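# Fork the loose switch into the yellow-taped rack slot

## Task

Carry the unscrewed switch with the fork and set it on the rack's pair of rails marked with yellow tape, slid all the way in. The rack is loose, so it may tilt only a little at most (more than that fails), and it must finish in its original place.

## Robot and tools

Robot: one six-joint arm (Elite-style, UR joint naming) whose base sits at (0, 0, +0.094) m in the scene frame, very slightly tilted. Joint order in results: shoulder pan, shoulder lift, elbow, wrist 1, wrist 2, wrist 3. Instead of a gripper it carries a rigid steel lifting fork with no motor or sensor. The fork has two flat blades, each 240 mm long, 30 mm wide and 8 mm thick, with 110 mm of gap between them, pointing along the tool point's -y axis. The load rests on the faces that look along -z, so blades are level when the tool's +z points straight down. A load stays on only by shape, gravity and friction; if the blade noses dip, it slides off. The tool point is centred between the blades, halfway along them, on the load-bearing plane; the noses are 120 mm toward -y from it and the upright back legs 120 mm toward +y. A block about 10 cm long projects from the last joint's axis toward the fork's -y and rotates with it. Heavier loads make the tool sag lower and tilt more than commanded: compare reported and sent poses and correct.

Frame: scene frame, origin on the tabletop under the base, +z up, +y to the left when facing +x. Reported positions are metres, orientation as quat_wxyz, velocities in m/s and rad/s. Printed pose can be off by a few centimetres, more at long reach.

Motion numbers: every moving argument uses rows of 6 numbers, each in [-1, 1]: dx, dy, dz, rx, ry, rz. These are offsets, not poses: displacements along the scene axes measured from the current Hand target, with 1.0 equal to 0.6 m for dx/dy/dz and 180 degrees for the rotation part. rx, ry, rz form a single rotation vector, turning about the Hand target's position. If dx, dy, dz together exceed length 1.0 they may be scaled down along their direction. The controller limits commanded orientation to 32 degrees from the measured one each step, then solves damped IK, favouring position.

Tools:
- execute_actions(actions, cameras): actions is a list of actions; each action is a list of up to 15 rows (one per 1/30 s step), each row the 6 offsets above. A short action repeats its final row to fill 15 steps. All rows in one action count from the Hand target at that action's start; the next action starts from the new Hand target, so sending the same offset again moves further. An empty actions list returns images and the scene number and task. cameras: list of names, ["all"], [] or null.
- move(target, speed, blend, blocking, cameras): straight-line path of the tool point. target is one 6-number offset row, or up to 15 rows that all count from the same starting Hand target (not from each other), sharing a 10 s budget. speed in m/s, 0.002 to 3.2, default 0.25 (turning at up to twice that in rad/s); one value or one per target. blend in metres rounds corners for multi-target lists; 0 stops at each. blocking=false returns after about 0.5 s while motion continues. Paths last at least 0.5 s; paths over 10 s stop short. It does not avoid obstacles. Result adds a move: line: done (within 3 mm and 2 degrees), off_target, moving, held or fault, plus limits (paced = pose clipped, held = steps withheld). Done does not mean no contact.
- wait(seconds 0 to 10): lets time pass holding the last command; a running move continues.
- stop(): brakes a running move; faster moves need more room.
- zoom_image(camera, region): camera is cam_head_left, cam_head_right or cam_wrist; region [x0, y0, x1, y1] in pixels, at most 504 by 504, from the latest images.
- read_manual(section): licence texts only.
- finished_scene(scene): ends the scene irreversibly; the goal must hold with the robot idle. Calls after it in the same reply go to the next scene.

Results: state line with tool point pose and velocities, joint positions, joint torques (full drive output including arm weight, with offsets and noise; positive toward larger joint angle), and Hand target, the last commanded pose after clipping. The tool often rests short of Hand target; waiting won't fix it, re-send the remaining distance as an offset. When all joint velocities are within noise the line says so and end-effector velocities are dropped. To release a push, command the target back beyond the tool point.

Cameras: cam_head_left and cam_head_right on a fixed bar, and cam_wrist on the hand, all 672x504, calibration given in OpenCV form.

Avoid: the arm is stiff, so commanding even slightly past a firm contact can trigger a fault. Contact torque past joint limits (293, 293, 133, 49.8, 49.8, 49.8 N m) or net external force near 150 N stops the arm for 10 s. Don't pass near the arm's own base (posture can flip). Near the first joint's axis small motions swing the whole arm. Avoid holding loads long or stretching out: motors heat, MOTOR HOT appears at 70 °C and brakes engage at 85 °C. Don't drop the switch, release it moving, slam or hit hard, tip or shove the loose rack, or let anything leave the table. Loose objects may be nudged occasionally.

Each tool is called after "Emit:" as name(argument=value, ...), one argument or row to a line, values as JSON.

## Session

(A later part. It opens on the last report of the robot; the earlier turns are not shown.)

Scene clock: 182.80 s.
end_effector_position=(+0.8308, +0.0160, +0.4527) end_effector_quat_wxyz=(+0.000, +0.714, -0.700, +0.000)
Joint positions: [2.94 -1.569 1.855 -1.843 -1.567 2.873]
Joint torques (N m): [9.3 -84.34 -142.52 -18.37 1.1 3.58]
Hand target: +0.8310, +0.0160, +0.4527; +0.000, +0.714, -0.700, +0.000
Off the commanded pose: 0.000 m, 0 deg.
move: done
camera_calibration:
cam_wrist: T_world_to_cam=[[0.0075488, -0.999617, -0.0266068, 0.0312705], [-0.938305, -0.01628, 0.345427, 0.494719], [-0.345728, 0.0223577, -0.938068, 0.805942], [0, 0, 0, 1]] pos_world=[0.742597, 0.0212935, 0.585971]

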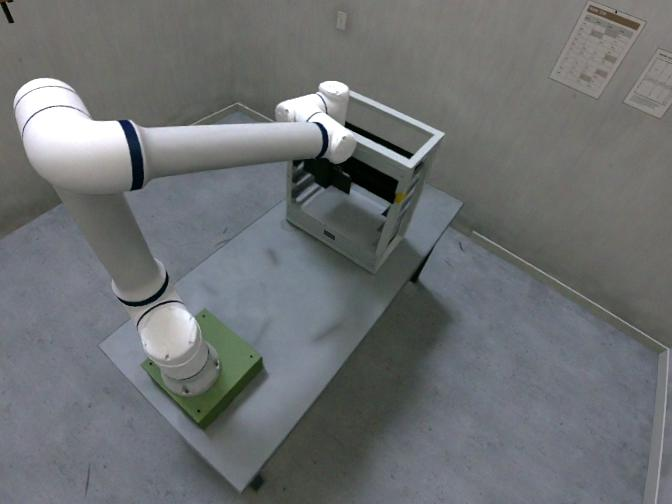

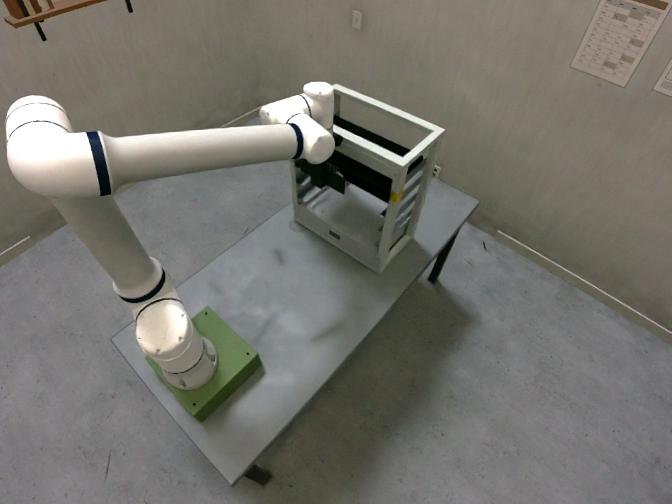

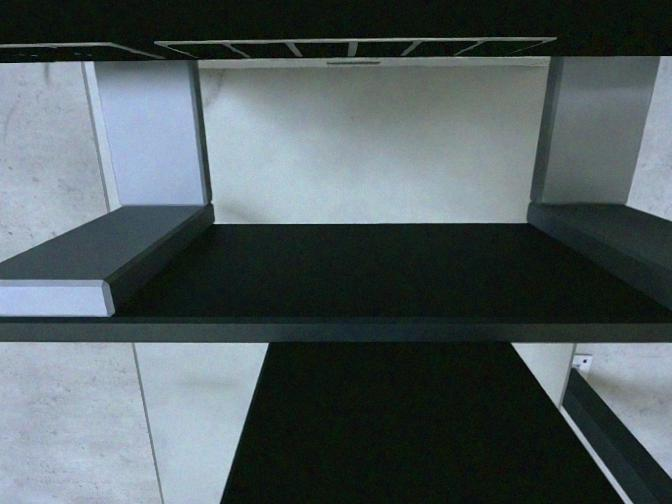

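Emit:
move(
  target=[0.0, 0.0, -0.0478, 0.0, 0.0, 0.0],
  speed=0.03,
  cameras=["all"],
)

Emit:
zoom_image(
  camera="cam_head_right",
  region=[280, 100, 420, 230],
)

Scene clock: 186.43 s.
end_effector_position=(+0.8310, +0.0159, +0.4242) end_effector_quat_wxyz=(+0.000, +0.714, -0.700, +0.000)
Joint positions: [2.94 -1.555 1.893 -1.896 -1.567 2.873]
Joint torques (N m): [9.2 -50.62 -73.76 -10.31 0.48 3.3]
Hand target: +0.8310, +0.0160, +0.4240; +0.000, +0.714, -0.700, +0.000
Off the commanded pose: 0.000 m, 0 deg.
move: done
camera_calibration:
cam_wrist: T_world_to_cam=[[0.0075471, -0.999617, -0.0266075, 0.0305123], [-0.938272, -0.0162807, 0.345515, 0.504678], [-0.345816, 0.0223574, -0.938036, 0.779323], [0, 0, 0, 1]] pos_world=[0.742798, 0.0212935, 0.557471]

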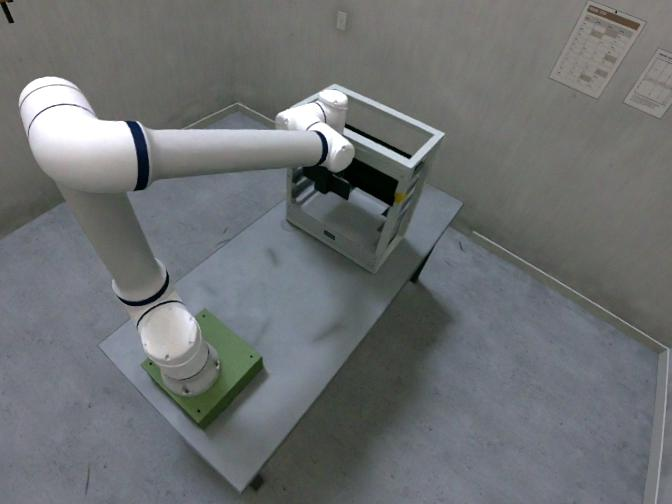

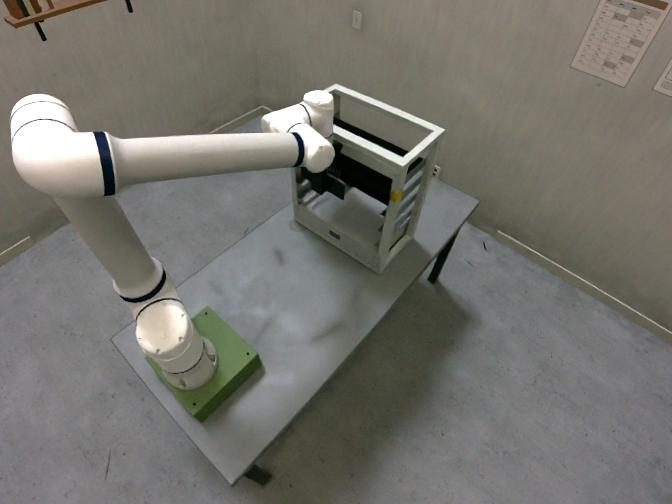

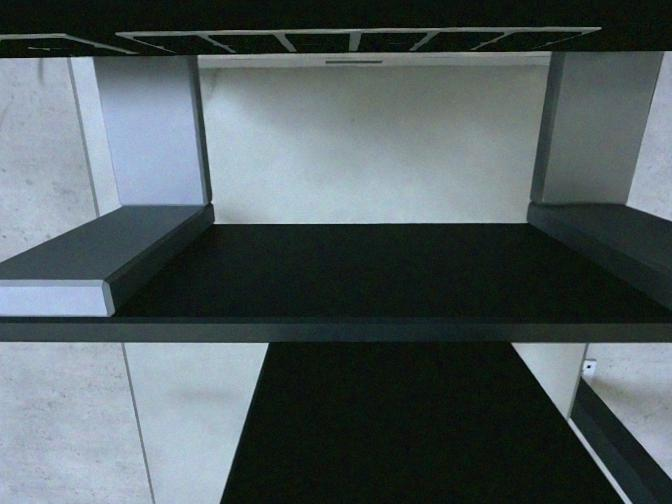

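Scaled by 3.600.

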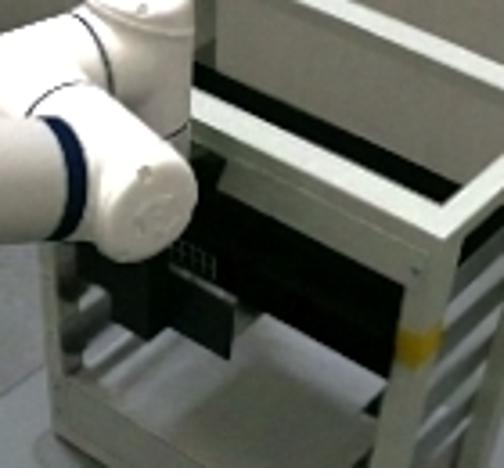

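Emit:
move(
  target=[
    [-0.3917, -0.0078, 0.0, 0.0, 0.0, 0.0],
    [-0.375, -0.0075, 0.0683, 0.0, 0.0, 0.0],
  ],
  speed=0.2,
  blend=[0.004, 0],
  cameras=["all"],
)

Emit:
zoom_image(
  camera="cam_head_right",
  region=[280, 100, 420, 230],
)

Emit:
zoom_image(
  camera="cam_head_left",
  region=[280, 100, 420, 230],
)

Scene clock: 200.63 s.
end_effector_position=(+0.6060, +0.0114, +0.4648) end_effector_quat_wxyz=(+0.000, +0.714, -0.700, +0.000)
Joint positions: [2.805 -1.992 2.154 -1.719 -1.569 2.738]
Joint torques (N m): [10.24 -35.37 -102.04 -5.84 1.88 3.33]
Hand target: +0.6060, +0.0115, +0.4650; +0.000, +0.714, -0.700, +0.000
Off the commanded pose: 0.000 m, 0 deg.
move: done
camera_calibration:
cam_wrist: T_world_to_cam=[[0.00754874, -0.999617, -0.0266067, 0.0287911], [-0.938305, -0.0162799, 0.345427, 0.279535], [-0.345728, 0.0223577, -0.938068, 0.739673], [0, 0, 0, 1]] pos_world=[0.517797, 0.0167935, 0.598071]

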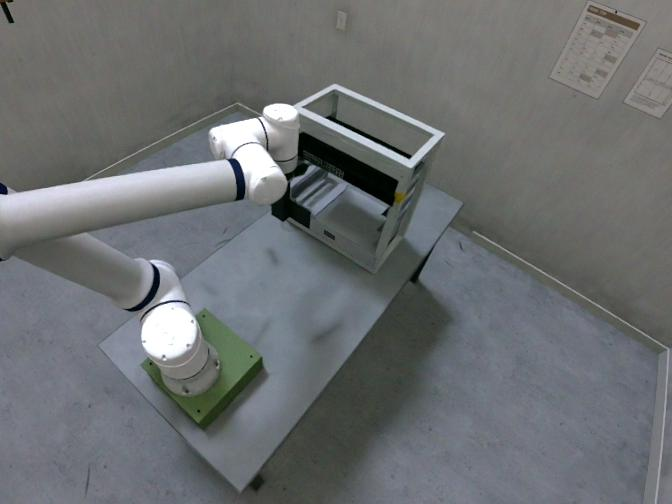

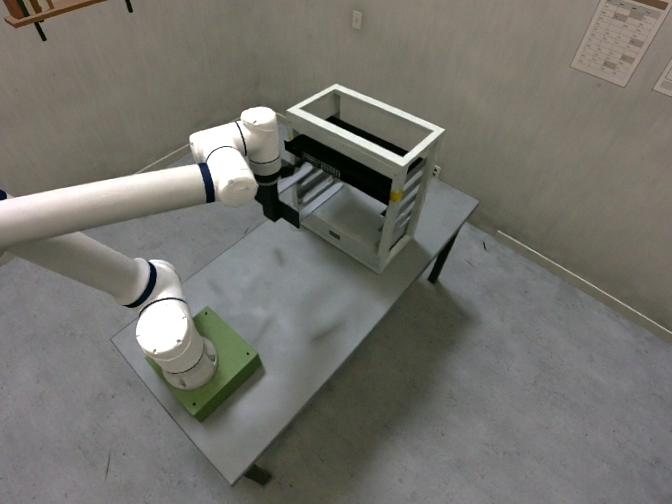

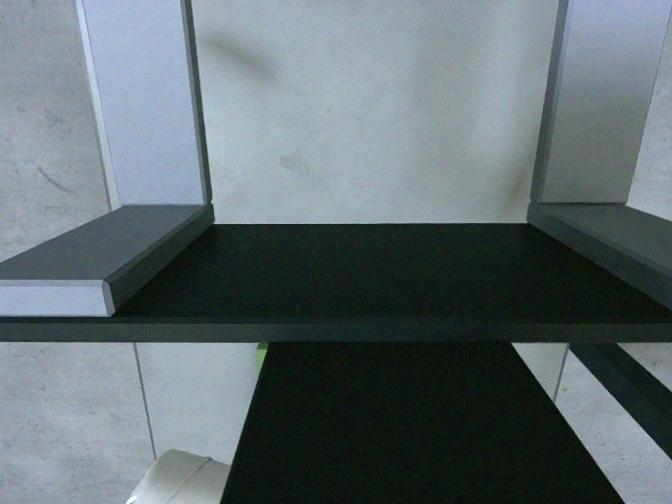

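Scaled by 3.600.

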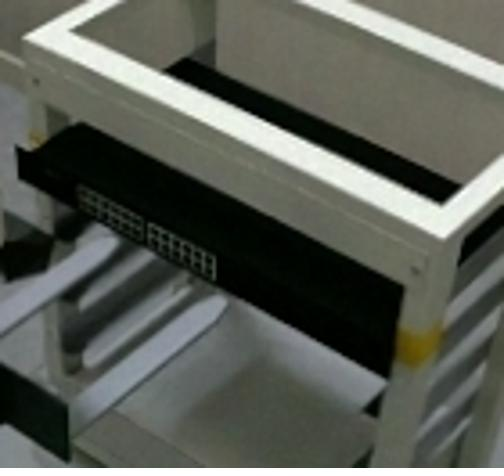

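Scaled by 3.600.

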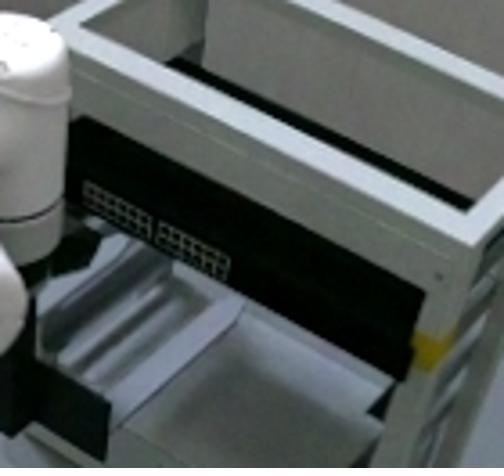

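Emit:
move(
  target=[
    [0.0333, 0.0007, 0.0067, 0.0, 0.0, 0.0],
    [0.085, 0.0017, 0.0067, 0.0, 0.0, 0.0],
  ],
  speed=0.05,
  blend=[0.003, 0],
  cameras=["cam_head_right"],
)

Emit:
zoom_image(
  camera="cam_head_right",
  region=[280, 110, 420, 230],
)

Scene clock: 209.33 s.
end_effector_position=(+0.6568, +0.0125, +0.4690) end_effector_quat_wxyz=(+0.000, +0.714, -0.700, +0.000)
Joint positions: [2.846 -1.891 2.087 -1.753 -1.568 2.779]
Joint torques (N m): [9.43 -15.26 -113.93 -17.04 2.92 3.45]
Hand target: +0.6570, +0.0125, +0.4690; +0.000, +0.714, -0.700, +0.000
Off the commanded pose: 0.000 m, 0 deg.
move: done
Images, in order (width x height): cam_head_right 672x504.

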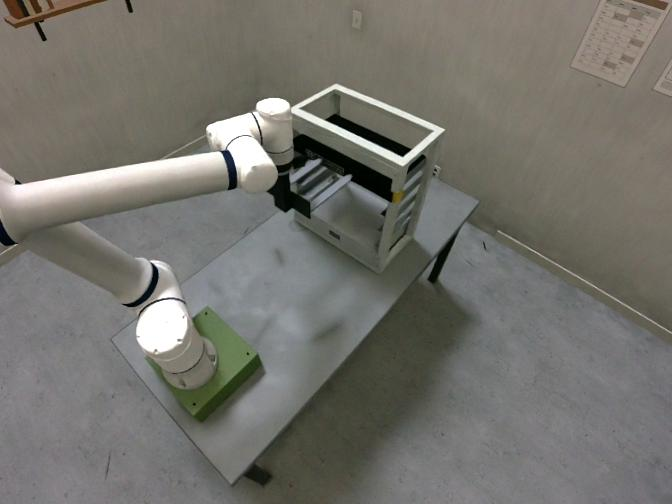

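Scaled by 3.600.

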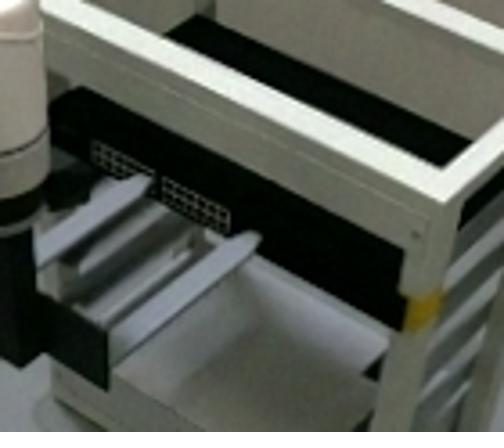

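Emit:
move(
  target=[0.005, 0.0001, 0.0, 0.0, 0.0, 0.0],
  speed=0.015,
)

Emit:
move(
  target=[0.00333, 0.00007, 0.0, 0.0, 0.0, 0.0],
  speed=0.01,
)

Scene clock: 212.17 s.
end_effector_position=(+0.6598, +0.0125, +0.4690) end_effector_quat_wxyz=(+0.000, +0.714, -0.700, +0.000)
Joint positions: [2.849 -1.885 2.083 -1.755 -1.568 2.782]
Joint torques (N m): [9.8 -13.91 -112.23 -16.84 3.05 3.45]
Hand target: +0.6600, +0.0125, +0.4690; +0.000, +0.714, -0.700, +0.000
Off the commanded pose: 0.000 m, 0 deg.
move: done

Scene clock: 212.87 s.
end_effector_position=(+0.6619, +0.0126, +0.4690) end_effector_quat_wxyz=(+0.000, +0.714, -0.700, +0.000)
Joint positions: [2.85 -1.881 2.08 -1.757 -1.568 2.783]
Joint torques (N m): [10.48 -15.7 -112.69 -17.07 3.85 3.45]
Hand target: +0.6620, +0.0126, +0.4690; +0.000, +0.714, -0.700, +0.000
Off the commanded pose: 0.000 m, 0 deg.
move: done

Emit:
move(
  target=[0.00167, 0.00003, 0.0, 0.0, 0.0, 0.0],
  speed=0.01,
  cameras=["cam_head_right"],
)

Emit:
zoom_image(
  camera="cam_head_right",
  region=[380, 170, 430, 220],
)

Emit:
zoom_image(
  camera="cam_head_right",
  region=[280, 120, 330, 170],
)

Scene clock: 216.20 s.
end_effector_position=(+0.6629, +0.0126, +0.4690) end_effector_quat_wxyz=(+0.000, +0.714, -0.700, +0.000)
Joint positions: [2.851 -1.879 2.079 -1.758 -1.568 2.784]
Joint torques (N m): [9.87 -14.89 -113.07 -16.74 3.6 3.16]
Hand target: +0.6630, +0.0126, +0.4690; +0.000, +0.714, -0.700, +0.000
Off the commanded pose: 0.000 m, 0 deg.
move: done
Images, in order (width x height): cam_head_right 672x504.

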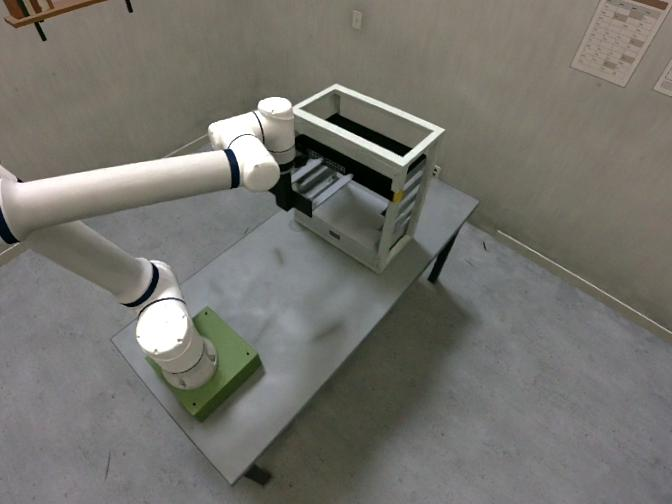

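Scaled by 10.080.

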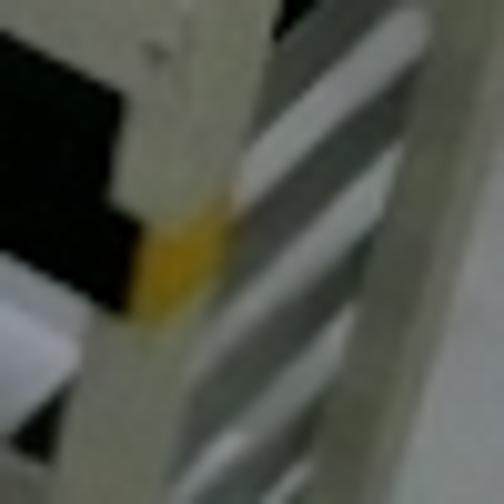

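Scaled by 10.080.

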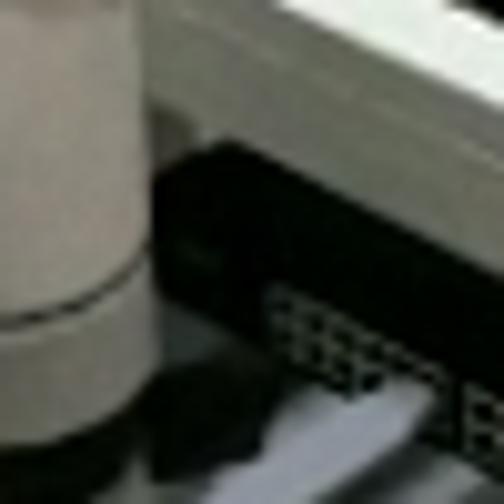

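Emit:
move(
  target=[0.00167, 0.00003, 0.0, 0.0, 0.0, 0.0],
  speed=0.01,
)

Scene clock: 218.30 s.
end_effector_position=(+0.6639, +0.0126, +0.4690) end_effector_quat_wxyz=(+0.000, +0.714, -0.700, +0.000)
Joint positions: [2.851 -1.877 2.078 -1.758 -1.568 2.784]
Joint torques (N m): [8.65 -16.11 -112.95 -16.79 3.81 3.55]
Hand target: +0.6640, +0.0126, +0.4690; +0.000, +0.714, -0.700, +0.000
Off the commanded pose: 0.000 m, 0 deg.
move: done

Emit:
move(
  target=[0.00167, 0.00003, 0.0, 0.0, 0.0, 0.0],
  speed=0.01,
)

Scene clock: 221.60 s.
end_effector_position=(+0.6649, +0.0126, +0.4690) end_effector_quat_wxyz=(+0.000, +0.714, -0.700, +0.000)
Joint positions: [2.852 -1.875 2.076 -1.759 -1.568 2.785]
Joint torques (N m): [10.04 -17.84 -112.94 -16.83 3.6 3.45]
Hand target: +0.6650, +0.0126, +0.4690; +0.000, +0.714, -0.700, +0.000
Off the commanded pose: 0.000 m, 0 deg.
move: done

Emit:
move(
  target=[0.00167, 0.00003, 0.0, 0.0, 0.0, 0.0],
  speed=0.01,
)

Scene clock: 223.63 s.
end_effector_position=(+0.6659, +0.0127, +0.4690) end_effector_quat_wxyz=(+0.000, +0.714, -0.700, +0.000)
Joint positions: [2.853 -1.873 2.075 -1.759 -1.568 2.786]
Joint torques (N m): [10.15 -3.14 -113.79 -19.17 3.96 4.47]
Hand target: +0.6660, +0.0126, +0.4690; +0.000, +0.714, -0.700, +0.000
Off the commanded pose: 0.000 m, 0 deg.
move: done

Emit:
move(
  target=[-0.2, -0.004, 0.0, 0.0, 0.0, 0.0],
  speed=0.15,
  cameras=["all"],
)

Emit:
zoom_image(
  camera="cam_head_right",
  region=[280, 80, 450, 280],
)

Emit:
zoom_image(
  camera="cam_head_right",
  region=[380, 170, 430, 220],
)

Emit:
zoom_image(
  camera="cam_head_right",
  region=[280, 120, 330, 170],
)

Emit:
zoom_image(
  camera="cam_head_left",
  region=[280, 120, 330, 170],
)

Scene clock: 234.87 s.
end_effector_position=(+0.5462, +0.0103, +0.4690) end_effector_quat_wxyz=(+0.000, +0.714, -0.700, +0.000)
Joint positions: [2.741 -2.122 2.21 -1.644 -1.57 2.675]
Joint torques (N m): [-22.35 -21.67 -77.35 -5.51 2.01 -2.02]
Hand target: +0.5460, +0.0102, +0.4690; +0.000, +0.714, -0.700, +0.000
Off the commanded pose: 0.000 m, 0 deg.
move: done
camera_calibration:
cam_wrist: T_world_to_cam=[[0.0075471, -0.999617, -0.0266075, 0.0281559], [-0.938272, -0.0162807, 0.345515, 0.221886], [-0.345816, 0.0223574, -0.938036, 0.722986], [0, 0, 0, 1]] pos_world=[0.457998, 0.0155935, 0.602271]

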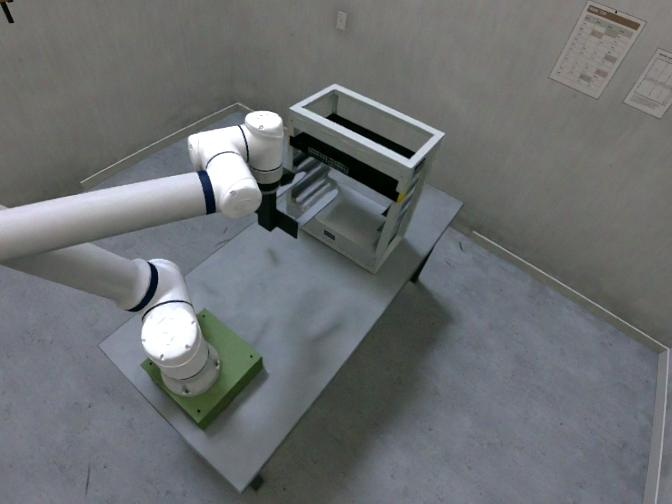

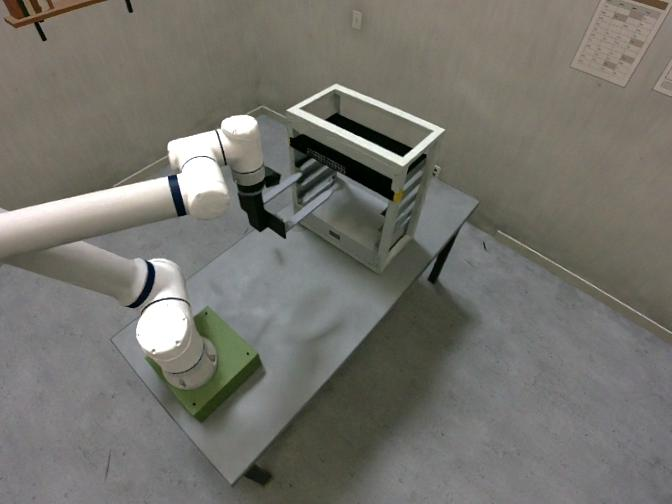

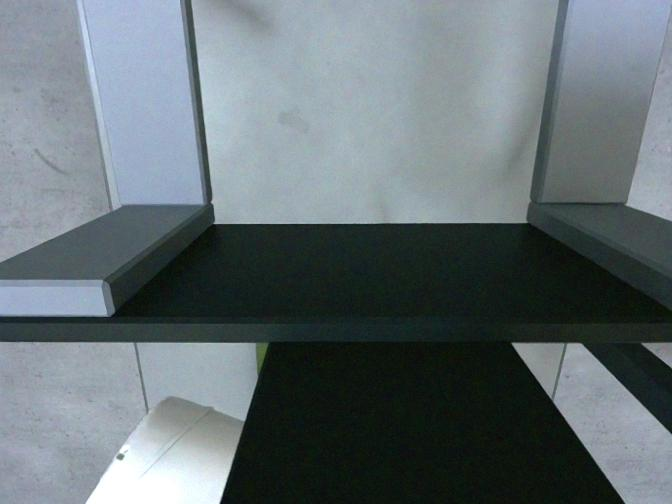

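Scaled by 2.520.

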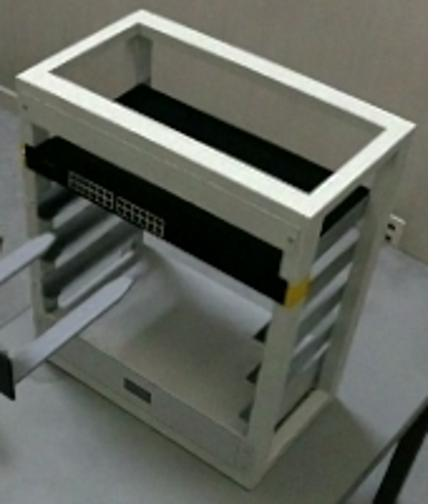

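Scaled by 10.080.

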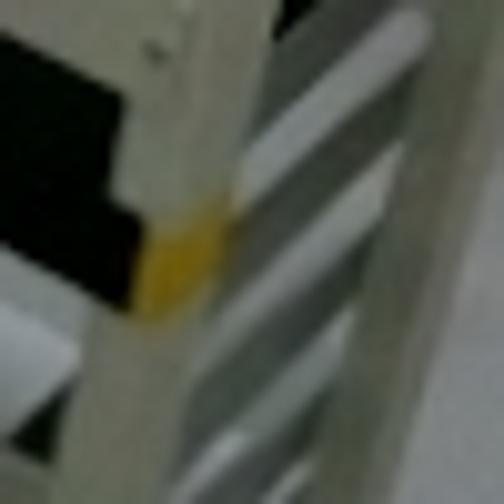

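Scaled by 10.080.

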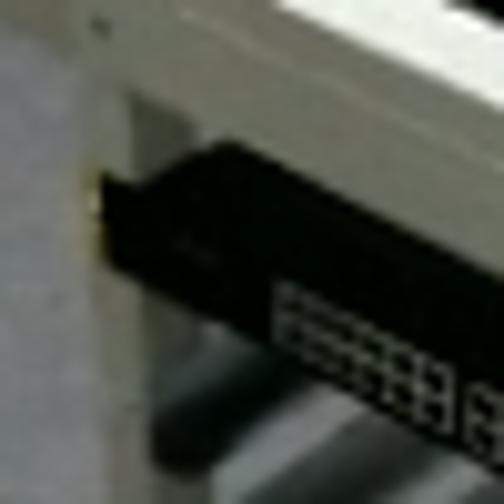

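Scaled by 10.080.

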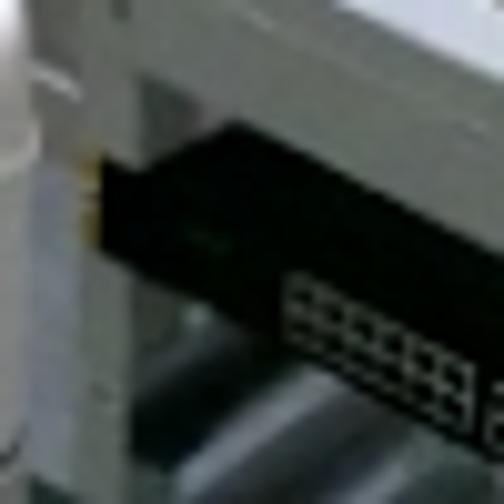

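Emit:
finished_scene(
  scene=2,
)

The scene is finished: the task was done.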